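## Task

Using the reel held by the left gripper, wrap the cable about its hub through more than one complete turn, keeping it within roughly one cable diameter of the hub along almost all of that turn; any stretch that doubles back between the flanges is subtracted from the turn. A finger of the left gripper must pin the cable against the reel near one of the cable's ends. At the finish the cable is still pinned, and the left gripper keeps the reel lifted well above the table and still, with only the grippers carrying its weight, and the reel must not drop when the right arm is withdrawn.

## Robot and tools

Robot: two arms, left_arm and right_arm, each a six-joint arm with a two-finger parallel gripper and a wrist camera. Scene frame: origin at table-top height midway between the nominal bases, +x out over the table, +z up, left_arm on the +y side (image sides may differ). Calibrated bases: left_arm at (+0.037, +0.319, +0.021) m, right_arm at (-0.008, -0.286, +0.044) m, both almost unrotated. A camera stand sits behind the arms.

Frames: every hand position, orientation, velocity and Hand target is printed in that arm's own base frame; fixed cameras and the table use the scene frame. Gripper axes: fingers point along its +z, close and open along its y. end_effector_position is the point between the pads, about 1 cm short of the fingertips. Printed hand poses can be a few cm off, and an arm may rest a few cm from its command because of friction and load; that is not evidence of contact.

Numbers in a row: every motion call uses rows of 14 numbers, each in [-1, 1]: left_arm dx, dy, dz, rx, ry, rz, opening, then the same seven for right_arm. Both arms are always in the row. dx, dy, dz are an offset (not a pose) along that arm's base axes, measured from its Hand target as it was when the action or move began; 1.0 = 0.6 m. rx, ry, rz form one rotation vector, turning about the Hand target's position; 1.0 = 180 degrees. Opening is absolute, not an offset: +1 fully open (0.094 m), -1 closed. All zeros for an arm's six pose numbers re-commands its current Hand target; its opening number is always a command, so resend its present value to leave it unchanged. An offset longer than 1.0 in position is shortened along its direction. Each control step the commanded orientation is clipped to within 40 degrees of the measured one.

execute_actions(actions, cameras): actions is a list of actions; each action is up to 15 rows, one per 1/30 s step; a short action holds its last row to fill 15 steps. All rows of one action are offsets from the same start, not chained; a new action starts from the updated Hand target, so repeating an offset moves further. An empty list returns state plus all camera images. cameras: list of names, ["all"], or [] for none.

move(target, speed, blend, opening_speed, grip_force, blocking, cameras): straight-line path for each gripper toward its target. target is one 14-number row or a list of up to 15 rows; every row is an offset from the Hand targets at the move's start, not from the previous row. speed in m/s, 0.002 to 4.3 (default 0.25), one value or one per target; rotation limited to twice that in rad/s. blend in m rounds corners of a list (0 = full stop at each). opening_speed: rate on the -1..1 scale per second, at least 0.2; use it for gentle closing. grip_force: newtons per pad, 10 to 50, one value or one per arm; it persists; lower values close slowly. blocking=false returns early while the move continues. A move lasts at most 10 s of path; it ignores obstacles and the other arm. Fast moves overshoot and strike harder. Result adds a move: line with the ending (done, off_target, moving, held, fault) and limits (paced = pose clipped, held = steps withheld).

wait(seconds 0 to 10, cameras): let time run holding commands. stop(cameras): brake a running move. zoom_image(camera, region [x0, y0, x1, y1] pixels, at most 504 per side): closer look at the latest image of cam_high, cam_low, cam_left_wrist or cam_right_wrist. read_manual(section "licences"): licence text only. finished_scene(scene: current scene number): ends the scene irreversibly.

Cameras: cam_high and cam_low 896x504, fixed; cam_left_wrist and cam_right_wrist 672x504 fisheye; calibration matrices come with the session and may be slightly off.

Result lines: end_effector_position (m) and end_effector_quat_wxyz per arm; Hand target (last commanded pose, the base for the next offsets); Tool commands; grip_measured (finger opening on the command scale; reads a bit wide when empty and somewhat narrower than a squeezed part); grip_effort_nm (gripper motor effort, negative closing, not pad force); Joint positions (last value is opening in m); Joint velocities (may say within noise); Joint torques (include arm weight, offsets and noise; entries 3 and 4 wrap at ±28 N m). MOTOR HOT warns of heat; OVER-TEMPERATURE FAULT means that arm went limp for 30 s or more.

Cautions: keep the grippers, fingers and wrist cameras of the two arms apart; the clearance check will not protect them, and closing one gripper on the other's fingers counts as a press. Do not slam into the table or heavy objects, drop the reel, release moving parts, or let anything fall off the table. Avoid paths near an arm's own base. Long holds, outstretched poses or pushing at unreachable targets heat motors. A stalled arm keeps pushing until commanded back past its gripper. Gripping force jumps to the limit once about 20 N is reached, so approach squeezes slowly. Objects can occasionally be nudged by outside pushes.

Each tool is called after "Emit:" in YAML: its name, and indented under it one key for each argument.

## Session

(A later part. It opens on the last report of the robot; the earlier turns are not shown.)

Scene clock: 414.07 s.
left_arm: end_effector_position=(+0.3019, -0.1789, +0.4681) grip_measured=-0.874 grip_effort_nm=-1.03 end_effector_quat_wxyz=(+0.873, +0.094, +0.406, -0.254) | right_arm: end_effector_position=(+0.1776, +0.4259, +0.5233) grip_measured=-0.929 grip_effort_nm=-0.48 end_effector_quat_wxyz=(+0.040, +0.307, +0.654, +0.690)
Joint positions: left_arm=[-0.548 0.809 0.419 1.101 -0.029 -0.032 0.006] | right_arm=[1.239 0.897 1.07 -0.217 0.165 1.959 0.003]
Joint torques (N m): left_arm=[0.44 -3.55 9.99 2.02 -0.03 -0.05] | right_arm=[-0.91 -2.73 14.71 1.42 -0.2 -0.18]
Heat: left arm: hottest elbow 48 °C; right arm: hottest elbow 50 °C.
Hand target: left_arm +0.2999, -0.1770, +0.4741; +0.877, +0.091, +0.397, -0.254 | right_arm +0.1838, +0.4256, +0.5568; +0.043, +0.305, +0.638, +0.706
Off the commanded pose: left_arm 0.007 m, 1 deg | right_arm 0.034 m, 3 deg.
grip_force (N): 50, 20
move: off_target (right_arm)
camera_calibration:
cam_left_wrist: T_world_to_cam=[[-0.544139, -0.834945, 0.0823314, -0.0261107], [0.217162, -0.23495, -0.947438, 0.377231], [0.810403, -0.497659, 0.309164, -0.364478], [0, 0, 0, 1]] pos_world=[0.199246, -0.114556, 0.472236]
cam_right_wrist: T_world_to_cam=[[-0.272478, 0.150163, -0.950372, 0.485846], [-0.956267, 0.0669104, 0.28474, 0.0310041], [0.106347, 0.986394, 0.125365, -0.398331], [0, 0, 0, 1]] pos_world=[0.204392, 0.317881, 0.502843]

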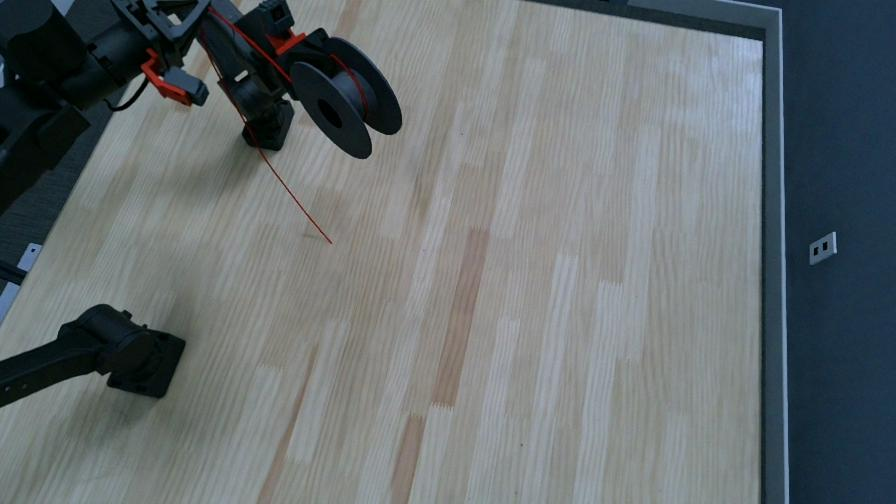

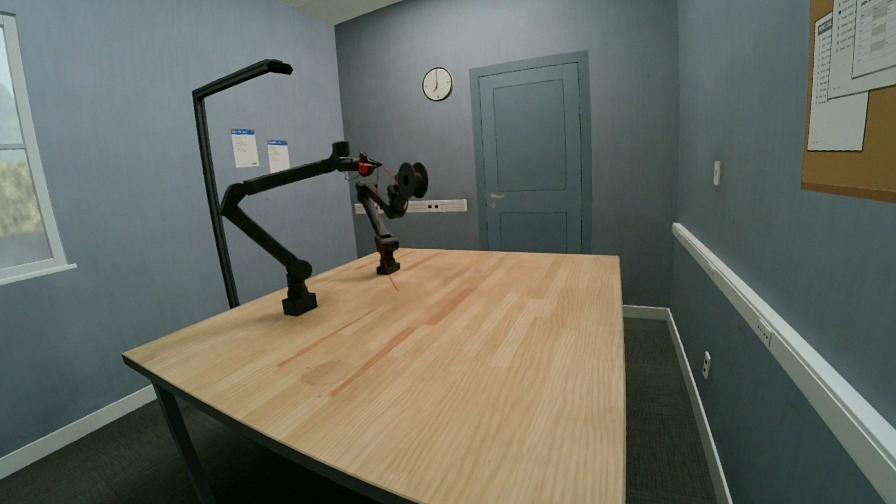

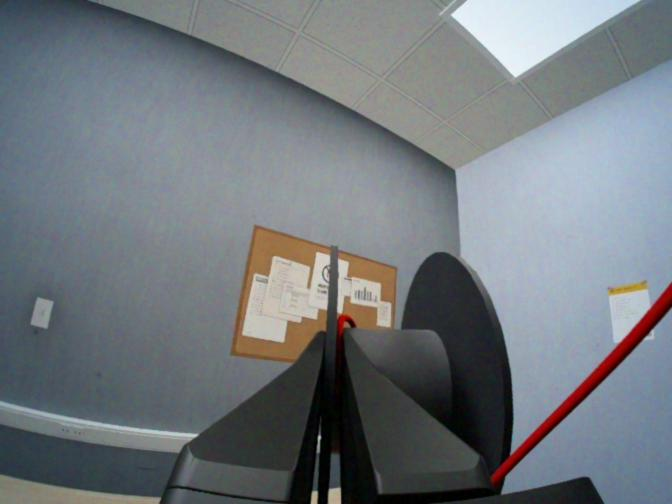

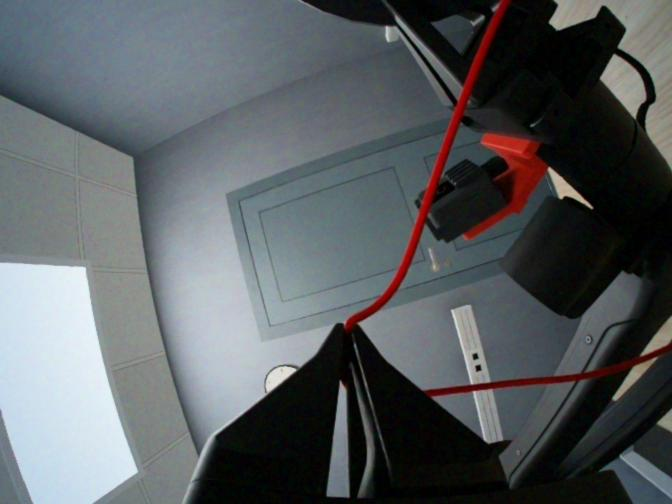

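Emit:
move:
  target:
    - [0,0,0,0,0,0,-0.974225, 0.0592,-0.0225,0.0703,0,0,0,-1]
    - [0,0,0,0,0,0,-0.974225, 0.1307,-0.0513,0.1203,0,0,0,-1]
  speed: 0.12
  blend: 0.02
  cameras: ["all"]

Emit:
zoom_image:
  camera: "cam_high"
  region: [150, 0, 450, 260]

Scene clock: 423.10 s.
left_arm: end_effector_position=(+0.3019, -0.1789, +0.4681) grip_measured=-0.874 grip_effort_nm=-1.03 end_effector_quat_wxyz=(+0.873, +0.094, +0.406, -0.254) | right_arm: end_effector_position=(+0.2585, +0.3982, +0.5965) grip_measured=-0.929 grip_effort_nm=-0.48 end_effector_quat_wxyz=(+0.037, +0.312, +0.652, +0.690)
Joint positions: left_arm=[-0.548 0.809 0.419 1.101 -0.029 -0.032 0.006] | right_arm=[0.952 0.978 1.312 -0.378 -0.12 1.959 0.003]
Joint torques (N m): left_arm=[0.73 -2.78 9.88 1.84 -0.01 -0.07] | right_arm=[-1.14 -4.42 14.3 1.5 -0.14 -0.2]
Heat: left arm: hottest elbow 48 °C; right arm: hottest elbow 51 °C.
Hand target: left_arm +0.2999, -0.1770, +0.4741; +0.877, +0.091, +0.397, -0.254 | right_arm +0.2621, +0.3947, +0.6292; +0.043, +0.305, +0.638, +0.706
Off the commanded pose: left_arm 0.007 m, 1 deg | right_arm 0.033 m, 3 deg.
grip_force (N): 50, 20
move: off_target (right_arm)
camera_calibration:
cam_left_wrist: T_world_to_cam=[[-0.544139, -0.834945, 0.0823314, -0.0261107], [0.217162, -0.23495, -0.947438, 0.377231], [0.810403, -0.497659, 0.309164, -0.364478], [0, 0, 0, 1]] pos_world=[0.199246, -0.114556, 0.472236]
cam_right_wrist: T_world_to_cam=[[-0.282593, 0.156584, -0.946373, 0.579294], [-0.952928, 0.0671688, 0.295664, 0.0818393], [0.109863, 0.985378, 0.130232, -0.392318], [0, 0, 0, 1]] pos_world=[0.284793, 0.290376, 0.575124]

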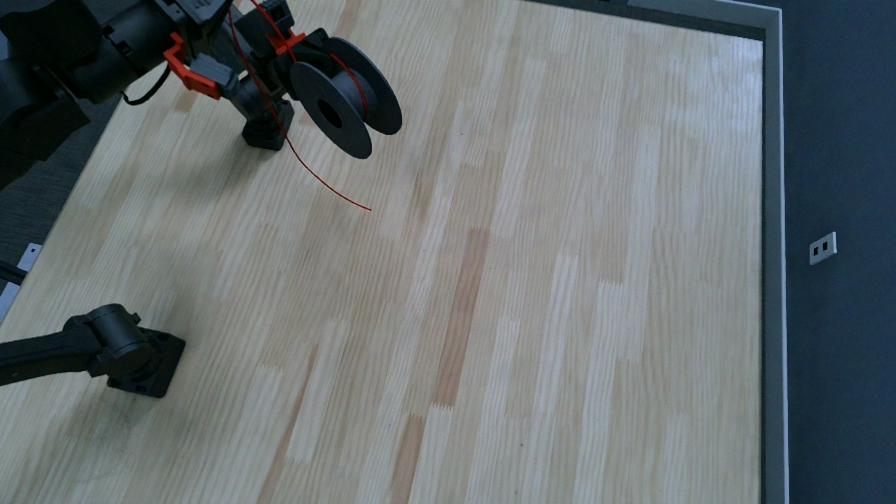

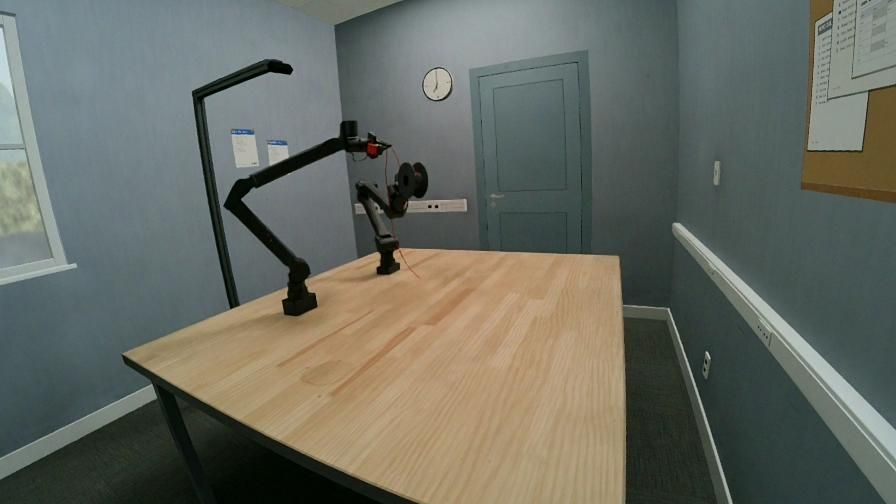

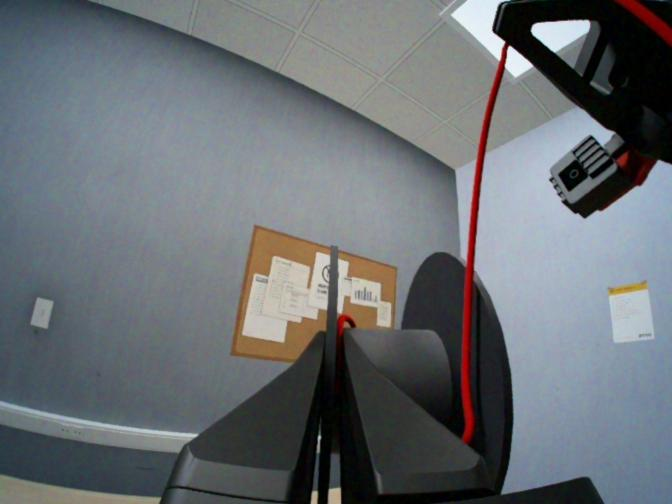

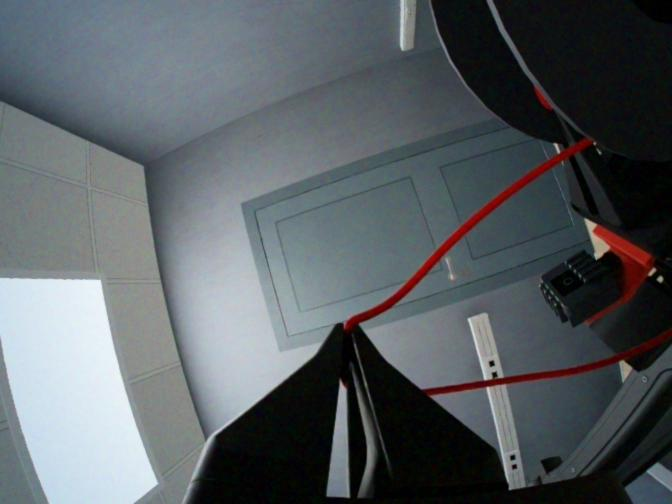

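Scaled by 1.680.

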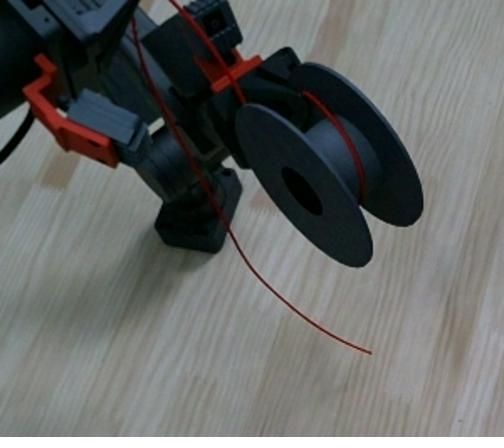

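Emit:
move:
  target:
    - [0,0,0,0,0,0,-0.974225, 0.0778,-0.032,0.0263,0,0,0,-1]
    - [0,0,0,0,0,0,-0.974225, 0.1518,-0.0717,0.0297,0,0,0,-1]
    - [0,0,0,0,0,0,-0.974225, 0.2208,-0.1087,0.0047,0,0,0,-1]
  speed: 0.13
  blend: 0.02
  cameras: ["all"]

Emit:
zoom_image:
  camera: "cam_high"
  region: [150, 0, 450, 260]

Emit:
zoom_image:
  camera: "cam_left_wrist"
  region: [270, 200, 570, 480]

Scene clock: 432.30 s.
left_arm: end_effector_position=(+0.3019, -0.1789, +0.4681) grip_measured=-0.874 grip_effort_nm=-1.03 end_effector_quat_wxyz=(+0.873, +0.094, +0.406, -0.254) | right_arm: end_effector_position=(+0.3918, +0.3343, +0.5947) grip_measured=-0.929 grip_effort_nm=-0.48 end_effector_quat_wxyz=(+0.024, +0.324, +0.653, +0.684)
Joint positions: left_arm=[-0.548 0.809 0.419 1.101 -0.029 -0.032 0.006] | right_arm=[0.533 1.122 1.414 -0.364 -0.54 1.959 0.003]
Joint torques (N m): left_arm=[0.73 -3.02 9.78 2 0 -0.11] | right_arm=[-0.97 -6.89 14.3 2.33 -0.11 -0.2]
Heat: left arm: hottest elbow 48 °C; right arm: hottest elbow 53 °C.
Hand target: left_arm +0.2999, -0.1770, +0.4741; +0.877, +0.091, +0.397, -0.254 | right_arm +0.3946, +0.3297, +0.6320; +0.043, +0.305, +0.638, +0.706
Off the commanded pose: left_arm 0.007 m, 1 deg | right_arm 0.038 m, 4 deg.
grip_force (N): 50, 20
move: off_target (right_arm)
camera_calibration:
cam_left_wrist: T_world_to_cam=[[-0.544139, -0.834945, 0.0823314, -0.0261107], [0.217162, -0.23495, -0.947438, 0.377231], [0.810403, -0.497659, 0.309164, -0.364478], [0, 0, 0, 1]] pos_world=[0.199246, -0.114556, 0.472236]
cam_right_wrist: T_world_to_cam=[[-0.31739, 0.155813, -0.935407, 0.632669], [-0.941403, 0.0669379, 0.330575, 0.188542], [0.114122, 0.985516, 0.125437, -0.342537], [0, 0, 0, 1]] pos_world=[0.417388, 0.226377, 0.572442]

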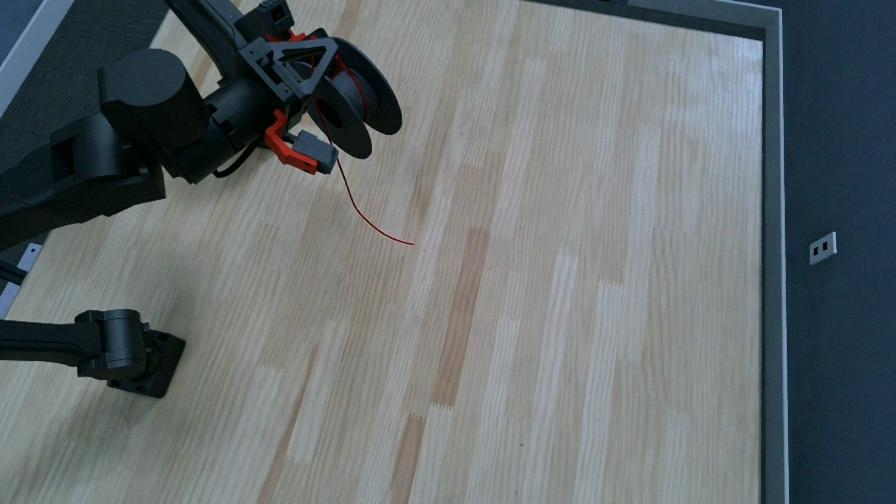

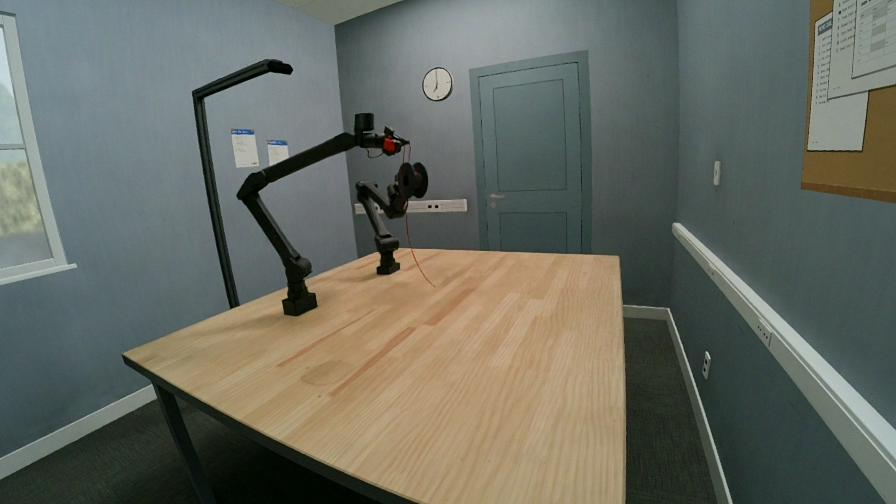

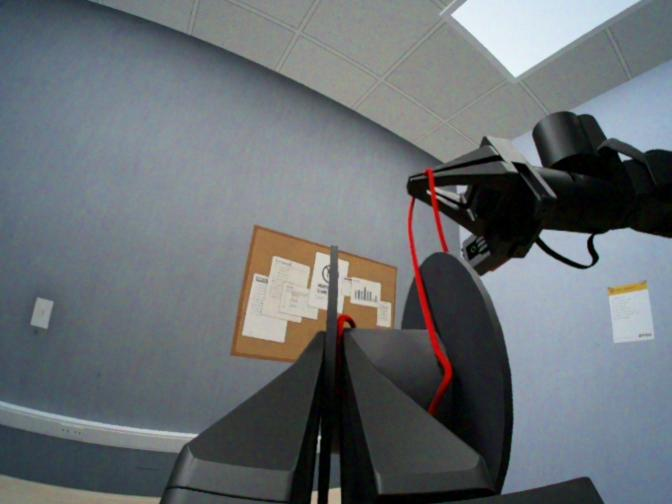

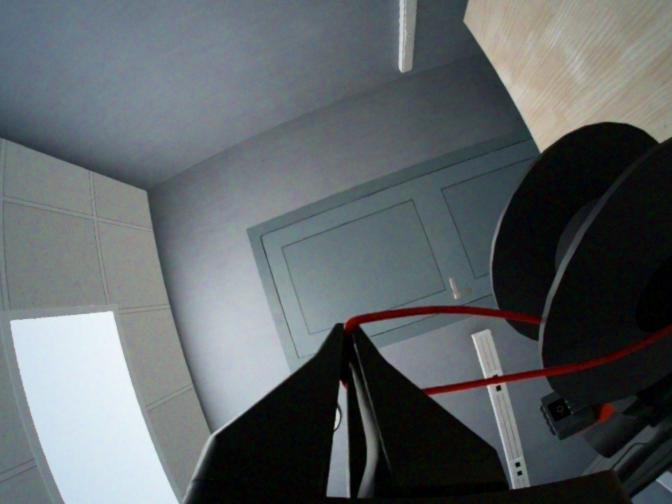

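Scaled by 1.680.

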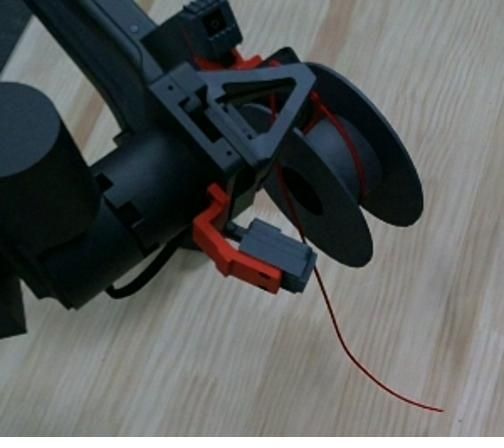

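Scaled by 1.680 from the camera's 672x504 image, which has a finer 960x720 frame.

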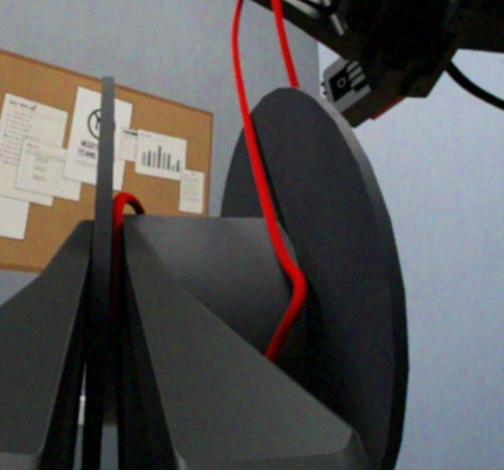

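Emit:
move:
  target:
    - [0,0,0,0,0,0,-0.974225, 0.077,-0.0415,-0.0733,0,0,0,-1]
    - [0,0,0,0,0,0,-0.974225, 0.1402,-0.0565,-0.1467,0,0,0,-1]
    - [0,0,0,0,0,0,-0.974225, 0.1718,-0.064,-0.2317,0,0,0,-1]
  speed: 0.13
  blend: 0.02
  cameras: ["all"]

Emit:
zoom_image:
  camera: "cam_high"
  region: [150, 0, 450, 260]

Emit:
zoom_image:
  camera: "cam_left_wrist"
  region: [270, 200, 570, 480]

Scene clock: 448.37 s.
left_arm: end_effector_position=(+0.3071, -0.1819, +0.4621) grip_measured=-0.874 grip_effort_nm=-1.03 end_effector_quat_wxyz=(+0.869, +0.096, +0.414, -0.252) | right_arm: end_effector_position=(+0.4752, +0.3093, +0.4943) grip_measured=-0.929 grip_effort_nm=-0.48 end_effector_quat_wxyz=(+0.019, +0.291, +0.648, +0.704)
Joint positions: left_arm=[-0.548 0.827 0.419 1.101 -0.03 -0.03 0.006] | right_arm=[0.366 1.263 1.223 0.029 -0.757 1.959 0.003]
Joint torques (N m): left_arm=[0.73 -4.89 9.95 2.02 -0.01 -0.1] | right_arm=[-4.37 -9.05 10.65 2.63 0.86 -0.17]
Heat: left arm: hottest elbow 48 °C; right arm: hottest elbow 56 °C.
Hand target: left_arm +0.3000, -0.1770, +0.4740; +0.877, +0.091, +0.397, -0.254 | right_arm +0.4976, +0.2911, +0.4929; +0.043, +0.305, +0.638, +0.706
Off the commanded pose: left_arm 0.015 m, 2 deg | right_arm 0.029 m, 3 deg.
grip_force (N): 50, 20
move: off_target (left_arm, right_arm)
camera_calibration:
cam_left_wrist: T_world_to_cam=[[-0.541567, -0.836629, 0.0821993, -0.0263145], [0.203249, -0.225188, -0.95288, 0.378316], [0.815717, -0.499342, 0.291998, -0.36234], [0, 0, 0, 1]] pos_world=[0.204424, -0.117755, 0.468456]
cam_right_wrist: T_world_to_cam=[[-0.277446, 0.173871, -0.944877, 0.549198], [-0.958966, 0.00963228, 0.283356, 0.351259], [0.0583687, 0.984721, 0.164064, -0.307152], [0, 0, 0, 1]] pos_world=[0.507147, 0.203587, 0.469786]

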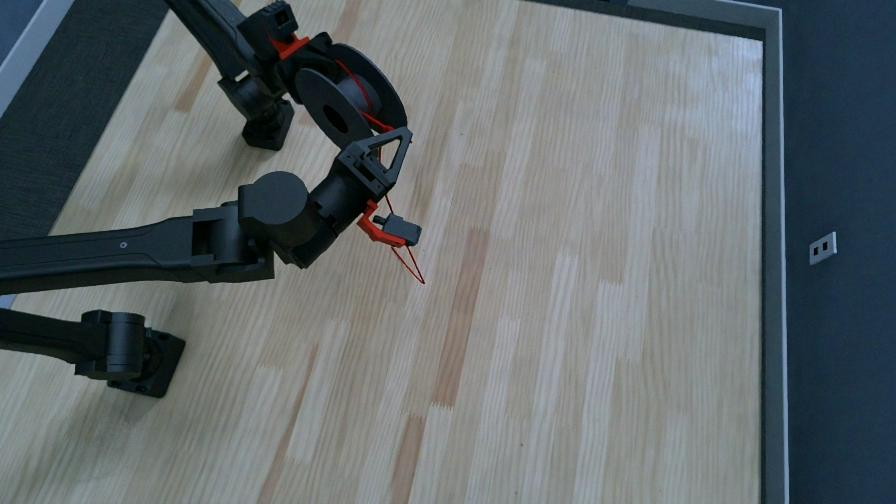

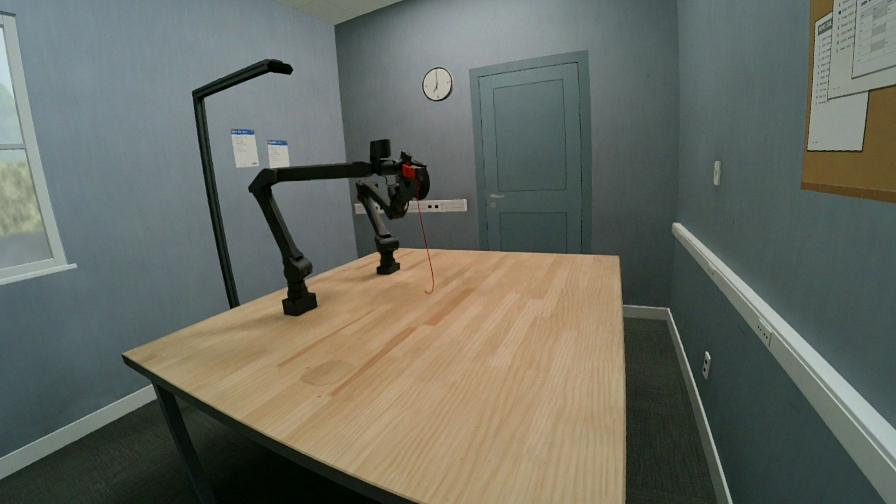

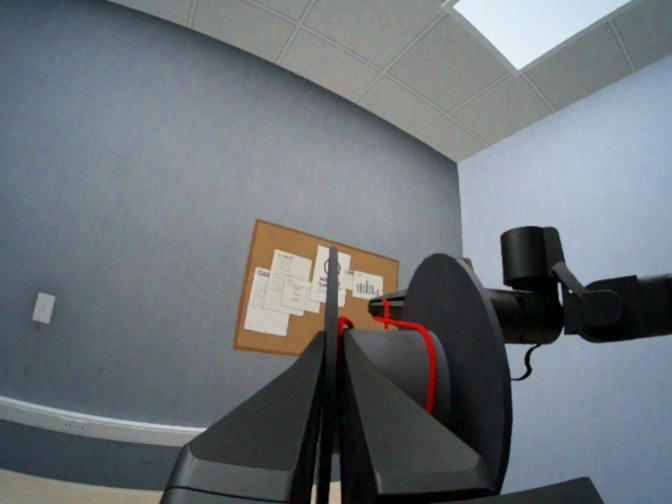

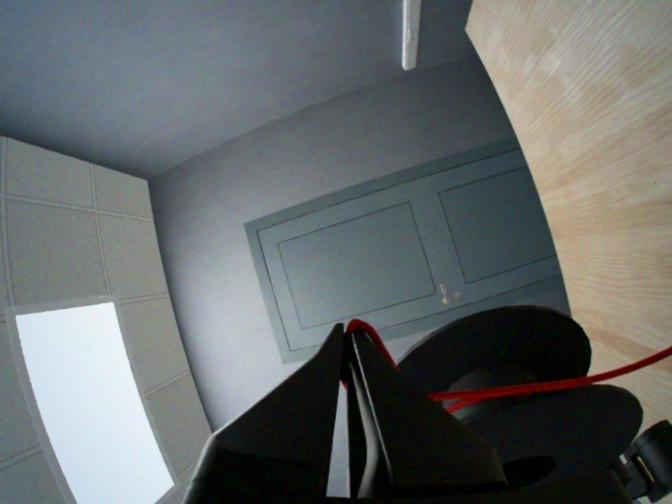

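Scaled by 1.680.

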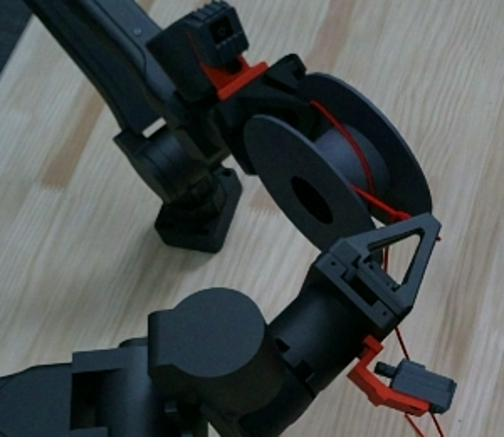

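Scaled by 1.680 from the camera's 672x504 image, which has a finer 960x720 frame.

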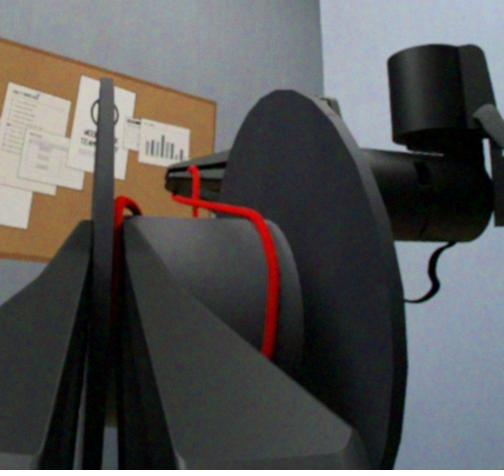

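Emit:
move:
  target: [0,0,0,0,0,0,-0.974225, -0.0482,0.0203,-0.102,0,0,0,-1]
  speed: 0.1
  cameras: ["all"]

Emit:
zoom_image:
  camera: "cam_high"
  region: [250, 30, 450, 210]

Emit:
zoom_image:
  camera: "cam_left_wrist"
  region: [270, 200, 570, 480]

Scene clock: 474.43 s.
left_arm: end_effector_position=(+0.3083, -0.1827, +0.4582) grip_measured=-0.874 grip_effort_nm=-1.03 end_effector_quat_wxyz=(+0.868, +0.097, +0.418, -0.250) | right_arm: end_effector_position=(+0.4679, +0.3051, +0.4285) grip_measured=-0.929 grip_effort_nm=-0.48 end_effector_quat_wxyz=(+0.033, +0.306, +0.642, +0.702)
Joint positions: left_arm=[-0.548 0.831 0.414 1.101 -0.03 -0.028 0.006] | right_arm=[0.375 1.25 1.04 0.195 -0.704 1.959 0.003]
Joint torques (N m): left_arm=[1.03 -5.42 10.03 1.91 0.03 -0.13] | right_arm=[0.62 -10.23 9.52 2.13 0.77 -0.17]
Heat: left arm: hottest elbow 48 °C; right arm: hottest elbow 56 °C.
Hand target: left_arm +0.3000, -0.1770, +0.4740; +0.877, +0.091, +0.397, -0.254 | right_arm +0.4687, +0.3034, +0.4317; +0.043, +0.305, +0.638, +0.706
Off the commanded pose: left_arm 0.019 m, 3 deg | right_arm 0.004 m, 1 deg.
grip_force (N): 50, 20
move: off_target (left_arm)
camera_calibration:
cam_left_wrist: T_world_to_cam=[[-0.539836, -0.837896, 0.0806682, -0.0260393], [0.197236, -0.219071, -0.955566, 0.378396], [0.818337, -0.499938, 0.283525, -0.359514], [0, 0, 0, 1]] pos_world=[0.205513, -0.118657, 0.465614]
cam_right_wrist: T_world_to_cam=[[-0.272998, 0.183534, -0.944345, 0.48047], [-0.956755, 0.0507051, 0.28644, 0.348175], [0.100455, 0.981705, 0.161755, -0.309596], [0, 0, 0, 1]] pos_world=[0.495386, 0.198095, 0.404076]

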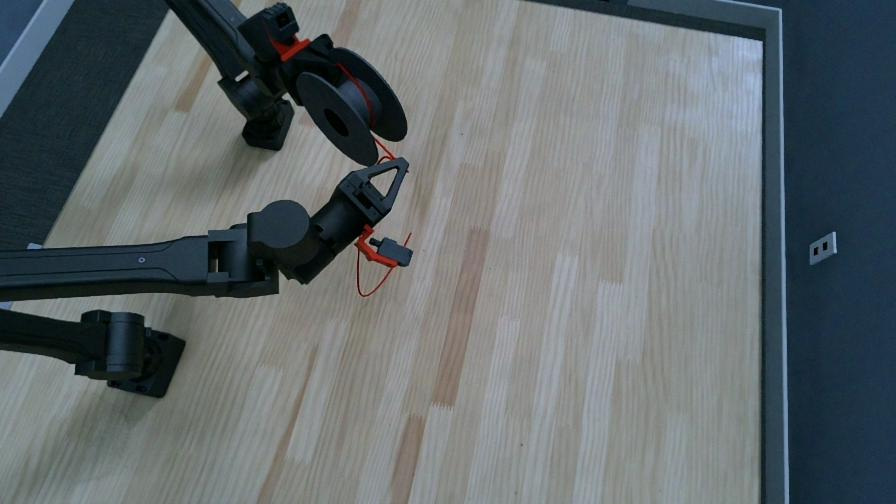

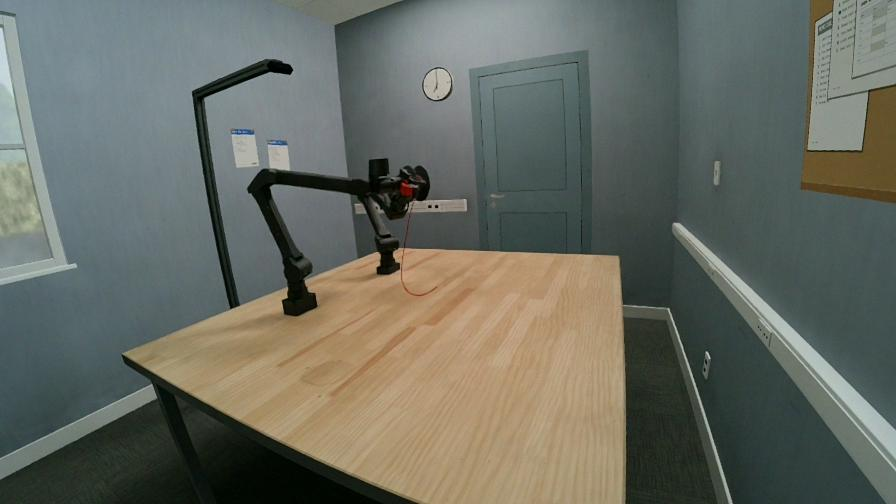

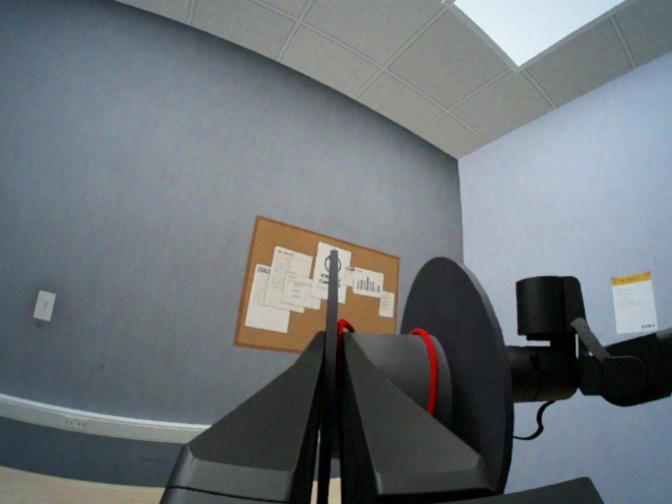

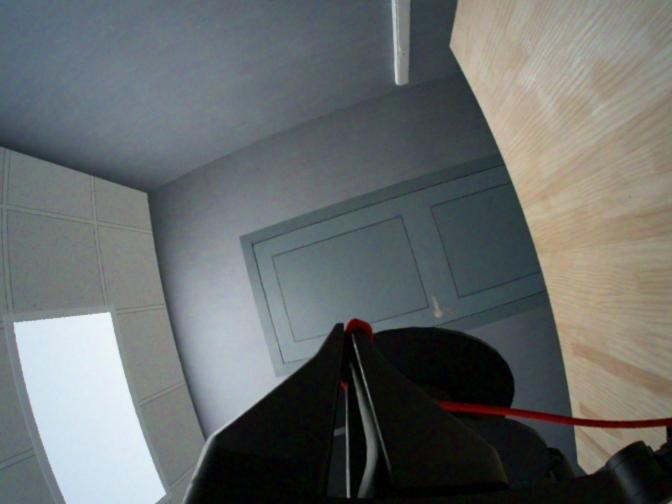

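Scaled by 2.520.

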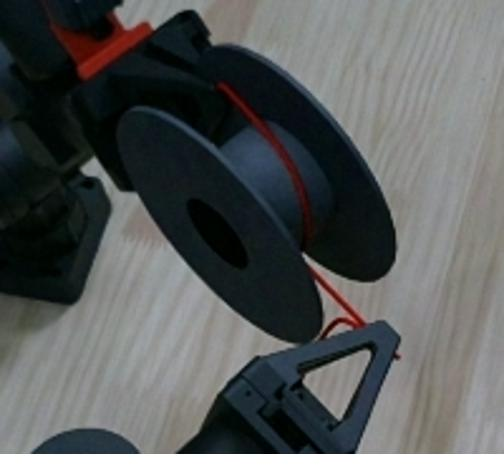

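Scaled by 1.680 from the camera's 672x504 image, which has a finer 960x720 frame.

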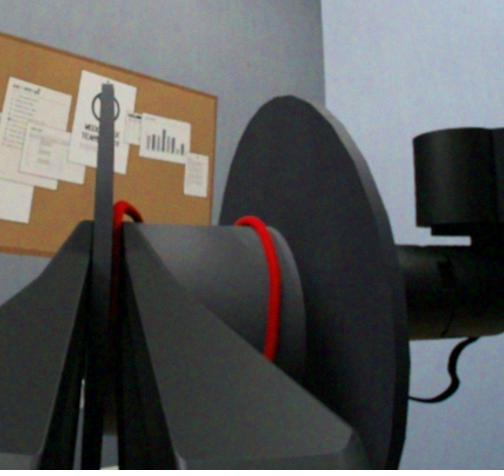

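Emit:
move:
  target:
    - [0,0,0,0,0,0,-0.974225, 0,0,0.045,0,0,0,-1]
    - [0,0,0,0,0,0,-0.974225, 0,0,0.045,0,0,0,0.1]
    - [0,0,0,0,0,0,-0.974225, -0.0787,-0.147,0.045,0,0,0,0.1]
  speed: 0.1
  cameras: ["all"]

Emit:
zoom_image:
  camera: "cam_high"
  region: [250, 30, 450, 210]

Emit:
zoom_image:
  camera: "cam_left_wrist"
  region: [270, 200, 570, 480]

Emit:
zoom_image:
  camera: "cam_low"
  region: [350, 130, 510, 330]

Scene clock: 484.77 s.
left_arm: end_effector_position=(+0.3078, -0.1823, +0.4589) grip_measured=-0.874 grip_effort_nm=-1.03 end_effector_quat_wxyz=(+0.868, +0.097, +0.417, -0.250) | right_arm: end_effector_position=(+0.4233, +0.2208, +0.4561) grip_measured=+0.098 grip_effort_nm=0.11 end_effector_quat_wxyz=(+0.038, +0.304, +0.639, +0.706)
Joint positions: left_arm=[-0.548 0.829 0.414 1.101 -0.03 -0.028 0.006] | right_arm=[0.198 1.051 0.955 0.093 -0.874 1.959 0.052]
Joint torques (N m): left_arm=[1.32 -5.25 10.28 2.19 0 -0.15] | right_arm=[-1.38 -8.18 10.09 1.36 -0.09 -0.17]
Heat: left arm: hottest elbow 50 °C; right arm: hottest elbow 54 °C.
Hand target: left_arm +0.3000, -0.1770, +0.4739; +0.877, +0.091, +0.397, -0.254 | right_arm +0.4215, +0.2152, +0.4587; +0.043, +0.305, +0.638, +0.706
Off the commanded pose: left_arm 0.018 m, 3 deg | right_arm 0.006 m, 1 deg.
grip_force (N): 50, 20
move: off_target (left_arm); target 2's new opening was sent with right_arm's hand 0.034 m and 3 deg from that target
camera_calibration:
cam_left_wrist: T_world_to_cam=[[-0.539982, -0.837814, 0.0805485, -0.0259934], [0.19878, -0.219936, -0.955047, 0.37827], [0.817867, -0.499697, 0.285301, -0.359769], [0, 0, 0, 1]] pos_world=[0.205015, -0.118358, 0.466002]
cam_right_wrist: T_world_to_cam=[[-0.260394, 0.190183, -0.946586, 0.504073], [-0.959751, 0.0558685, 0.27524, 0.307044], [0.10523, 0.980158, 0.16798, -0.231392], [0, 0, 0, 1]] pos_world=[0.450293, 0.11378, 0.431507]

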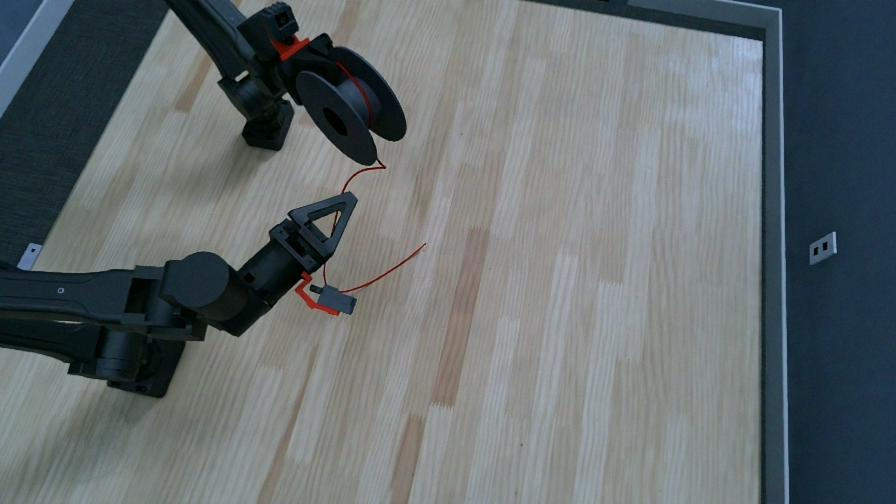

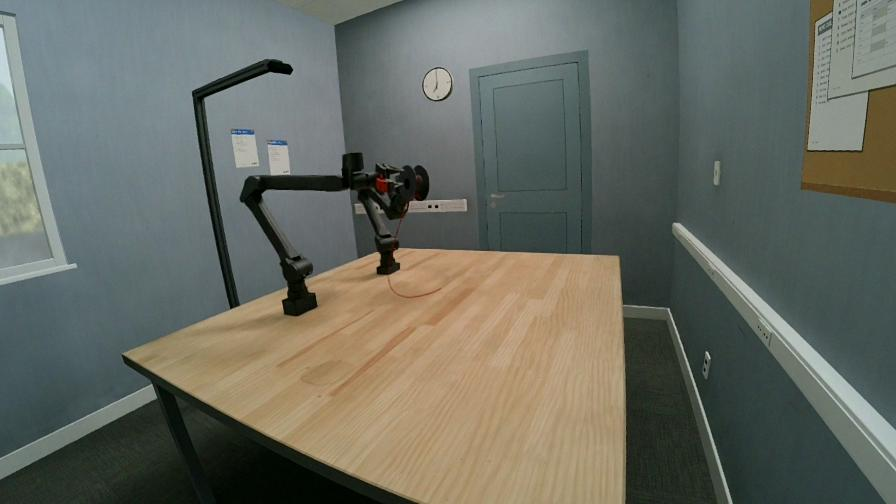

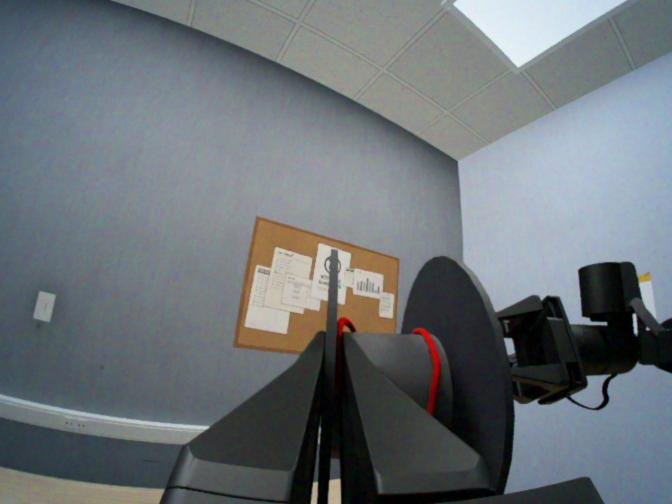

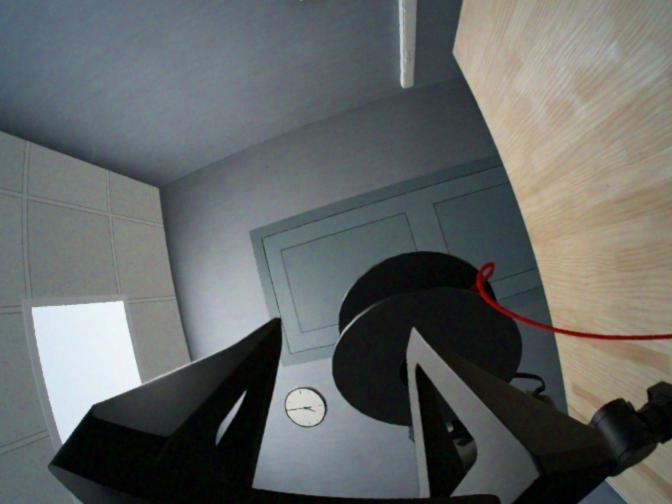

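Scaled by 2.520.

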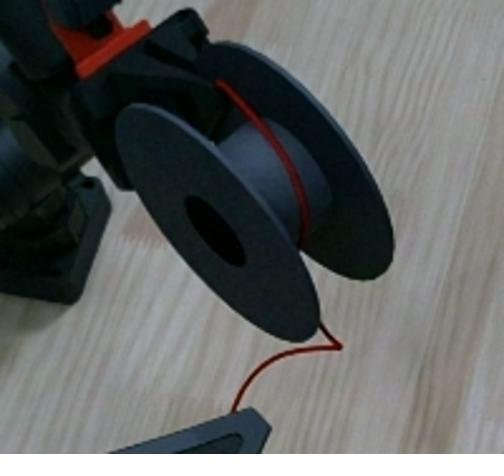

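Scaled by 1.680 from the camera's 672x504 image, which has a finer 960x720 frame.

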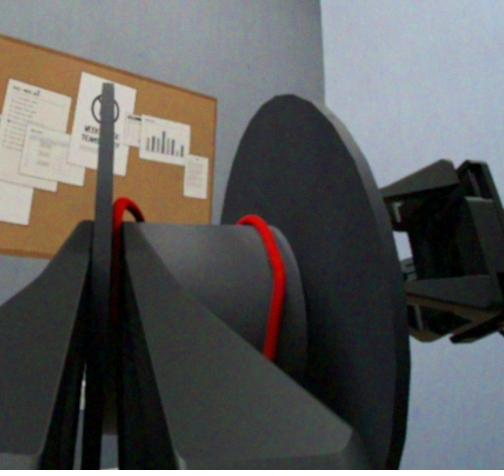

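Scaled by 2.520.

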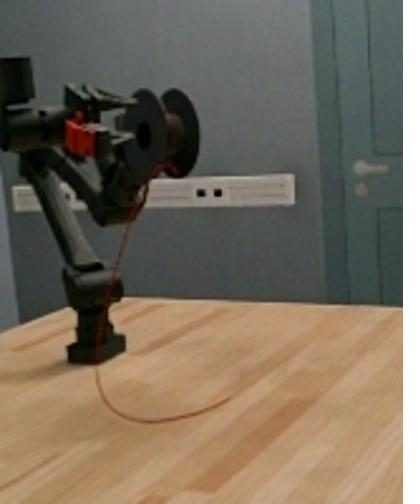

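Emit:
move:
  target: [0,0,0,0,0,0,-0.974225, -0.1958,-0.032,-0.4245,-0.3018,-0.5444,0,0.3]
  speed: 0.25
  cameras: ["all"]

Emit:
zoom_image:
  camera: "cam_high"
  region: [250, 30, 450, 310]

Emit:
zoom_image:
  camera: "cam_low"
  region: [350, 130, 510, 330]

Emit:
zoom_image:
  camera: "cam_left_wrist"
  region: [270, 200, 570, 480]

Scene clock: 520.77 s.
left_arm: end_effector_position=(+0.3078, -0.1823, +0.4589) grip_measured=-0.874 grip_effort_nm=-1.03 end_effector_quat_wxyz=(+0.868, +0.097, +0.417, -0.250) | right_arm: end_effector_position=(+0.3037, +0.1958, +0.2054) grip_measured=+0.298 grip_effort_nm=0.10 end_effector_quat_wxyz=(+0.605, -0.355, +0.613, +0.363)
Joint positions: left_arm=[-0.548 0.829 0.414 1.101 -0.03 -0.028 0.006] | right_arm=[0.198 1.069 0.212 0.851 -0.866 0.012 0.061]
Joint torques (N m): left_arm=[0.85 -5.13 10.25 2.06 -0.05 -0.11] | right_arm=[0.38 -1.67 7.27 2.22 0.12 -0.17]
Heat: left arm: hottest elbow 51 °C; right arm: hottest elbow 52 °C.
Hand target: left_arm +0.3000, -0.1770, +0.4739; +0.877, +0.091, +0.397, -0.254 | right_arm +0.3040, +0.1960, +0.2041; +0.609, -0.359, +0.609, +0.359
Off the commanded pose: left_arm 0.018 m, 3 deg | right_arm 0.001 m, 1 deg.
grip_force (N): 50, 20
move: off_target (left_arm)
camera_calibration:
cam_left_wrist: T_world_to_cam=[[-0.539982, -0.837814, 0.0805485, -0.0259934], [0.19878, -0.219936, -0.955047, 0.37827], [0.817867, -0.499697, 0.285301, -0.359769], [0, 0, 0, 1]] pos_world=[0.205015, -0.118358, 0.466002]
cam_right_wrist: T_world_to_cam=[[0.89413, -0.445289, 0.0474258, -0.189958], [-0.146455, -0.390861, -0.908724, 0.346319], [0.423182, 0.805571, -0.414695, -0.094828], [0, 0, 0, 1]] pos_world=[0.260697, 0.127167, 0.284392]

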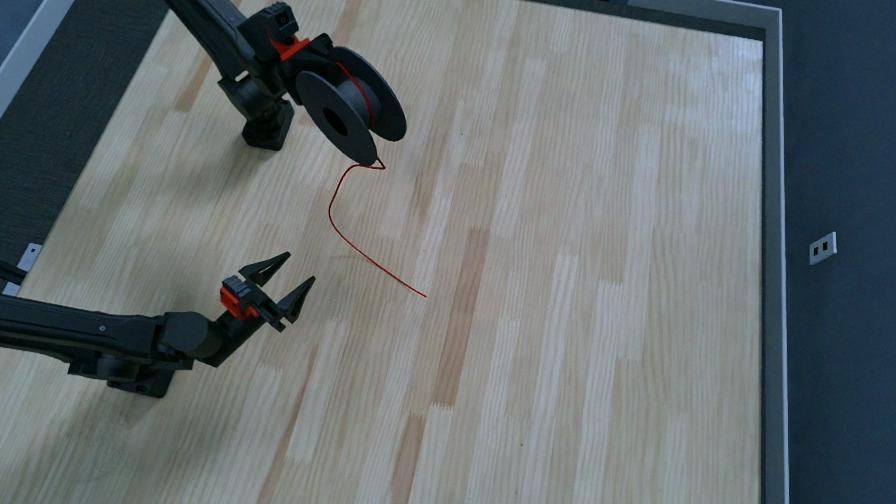

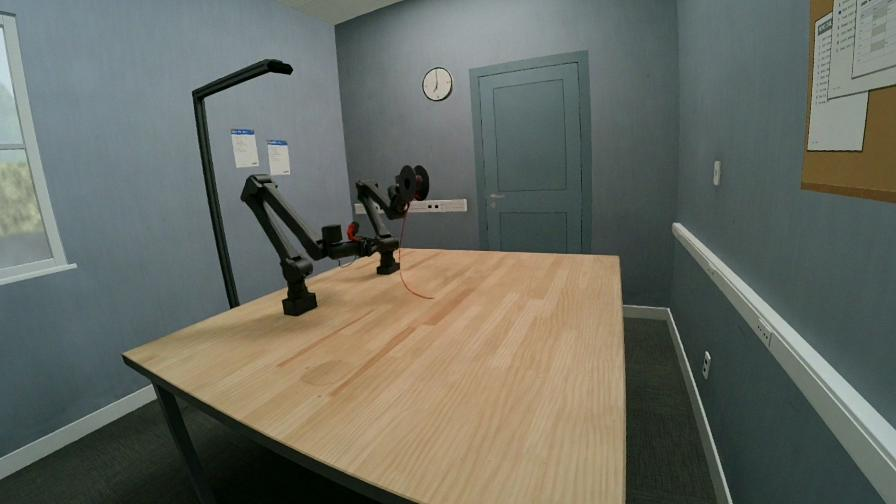

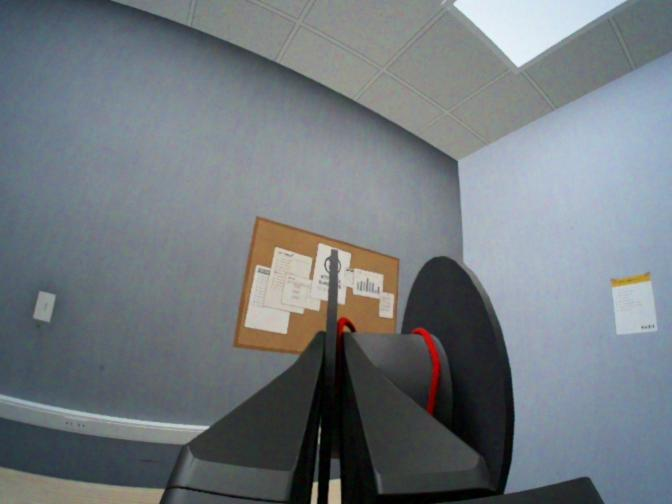

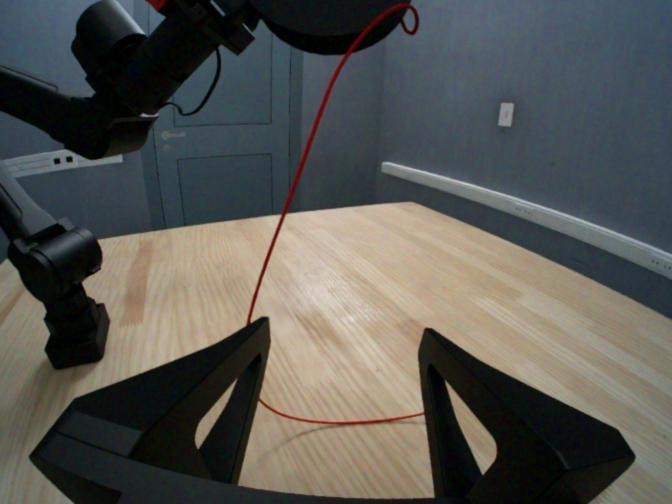

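Scaled by 1.800.

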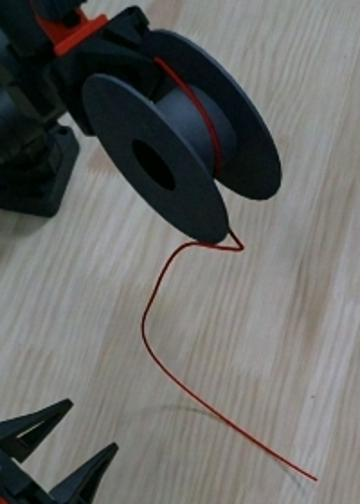

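Scaled by 2.520.

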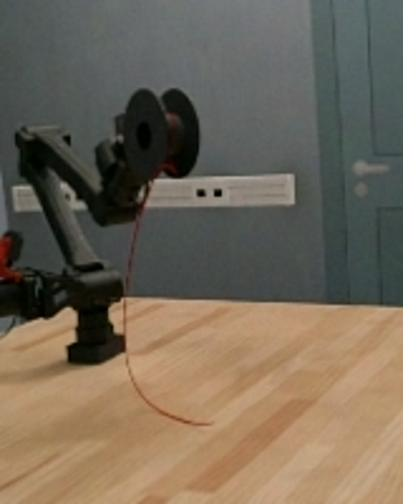

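Scaled by 1.680 from the camera's 672x504 image, which has a finer 960x720 frame.

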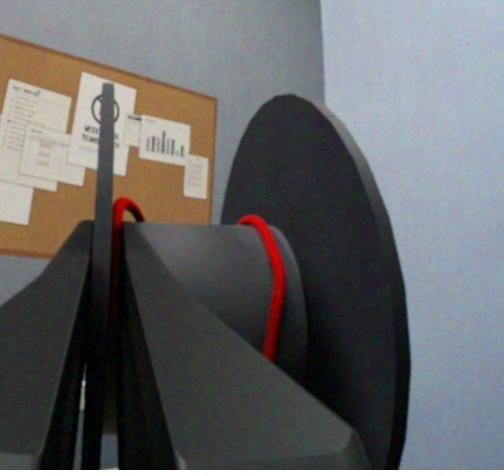

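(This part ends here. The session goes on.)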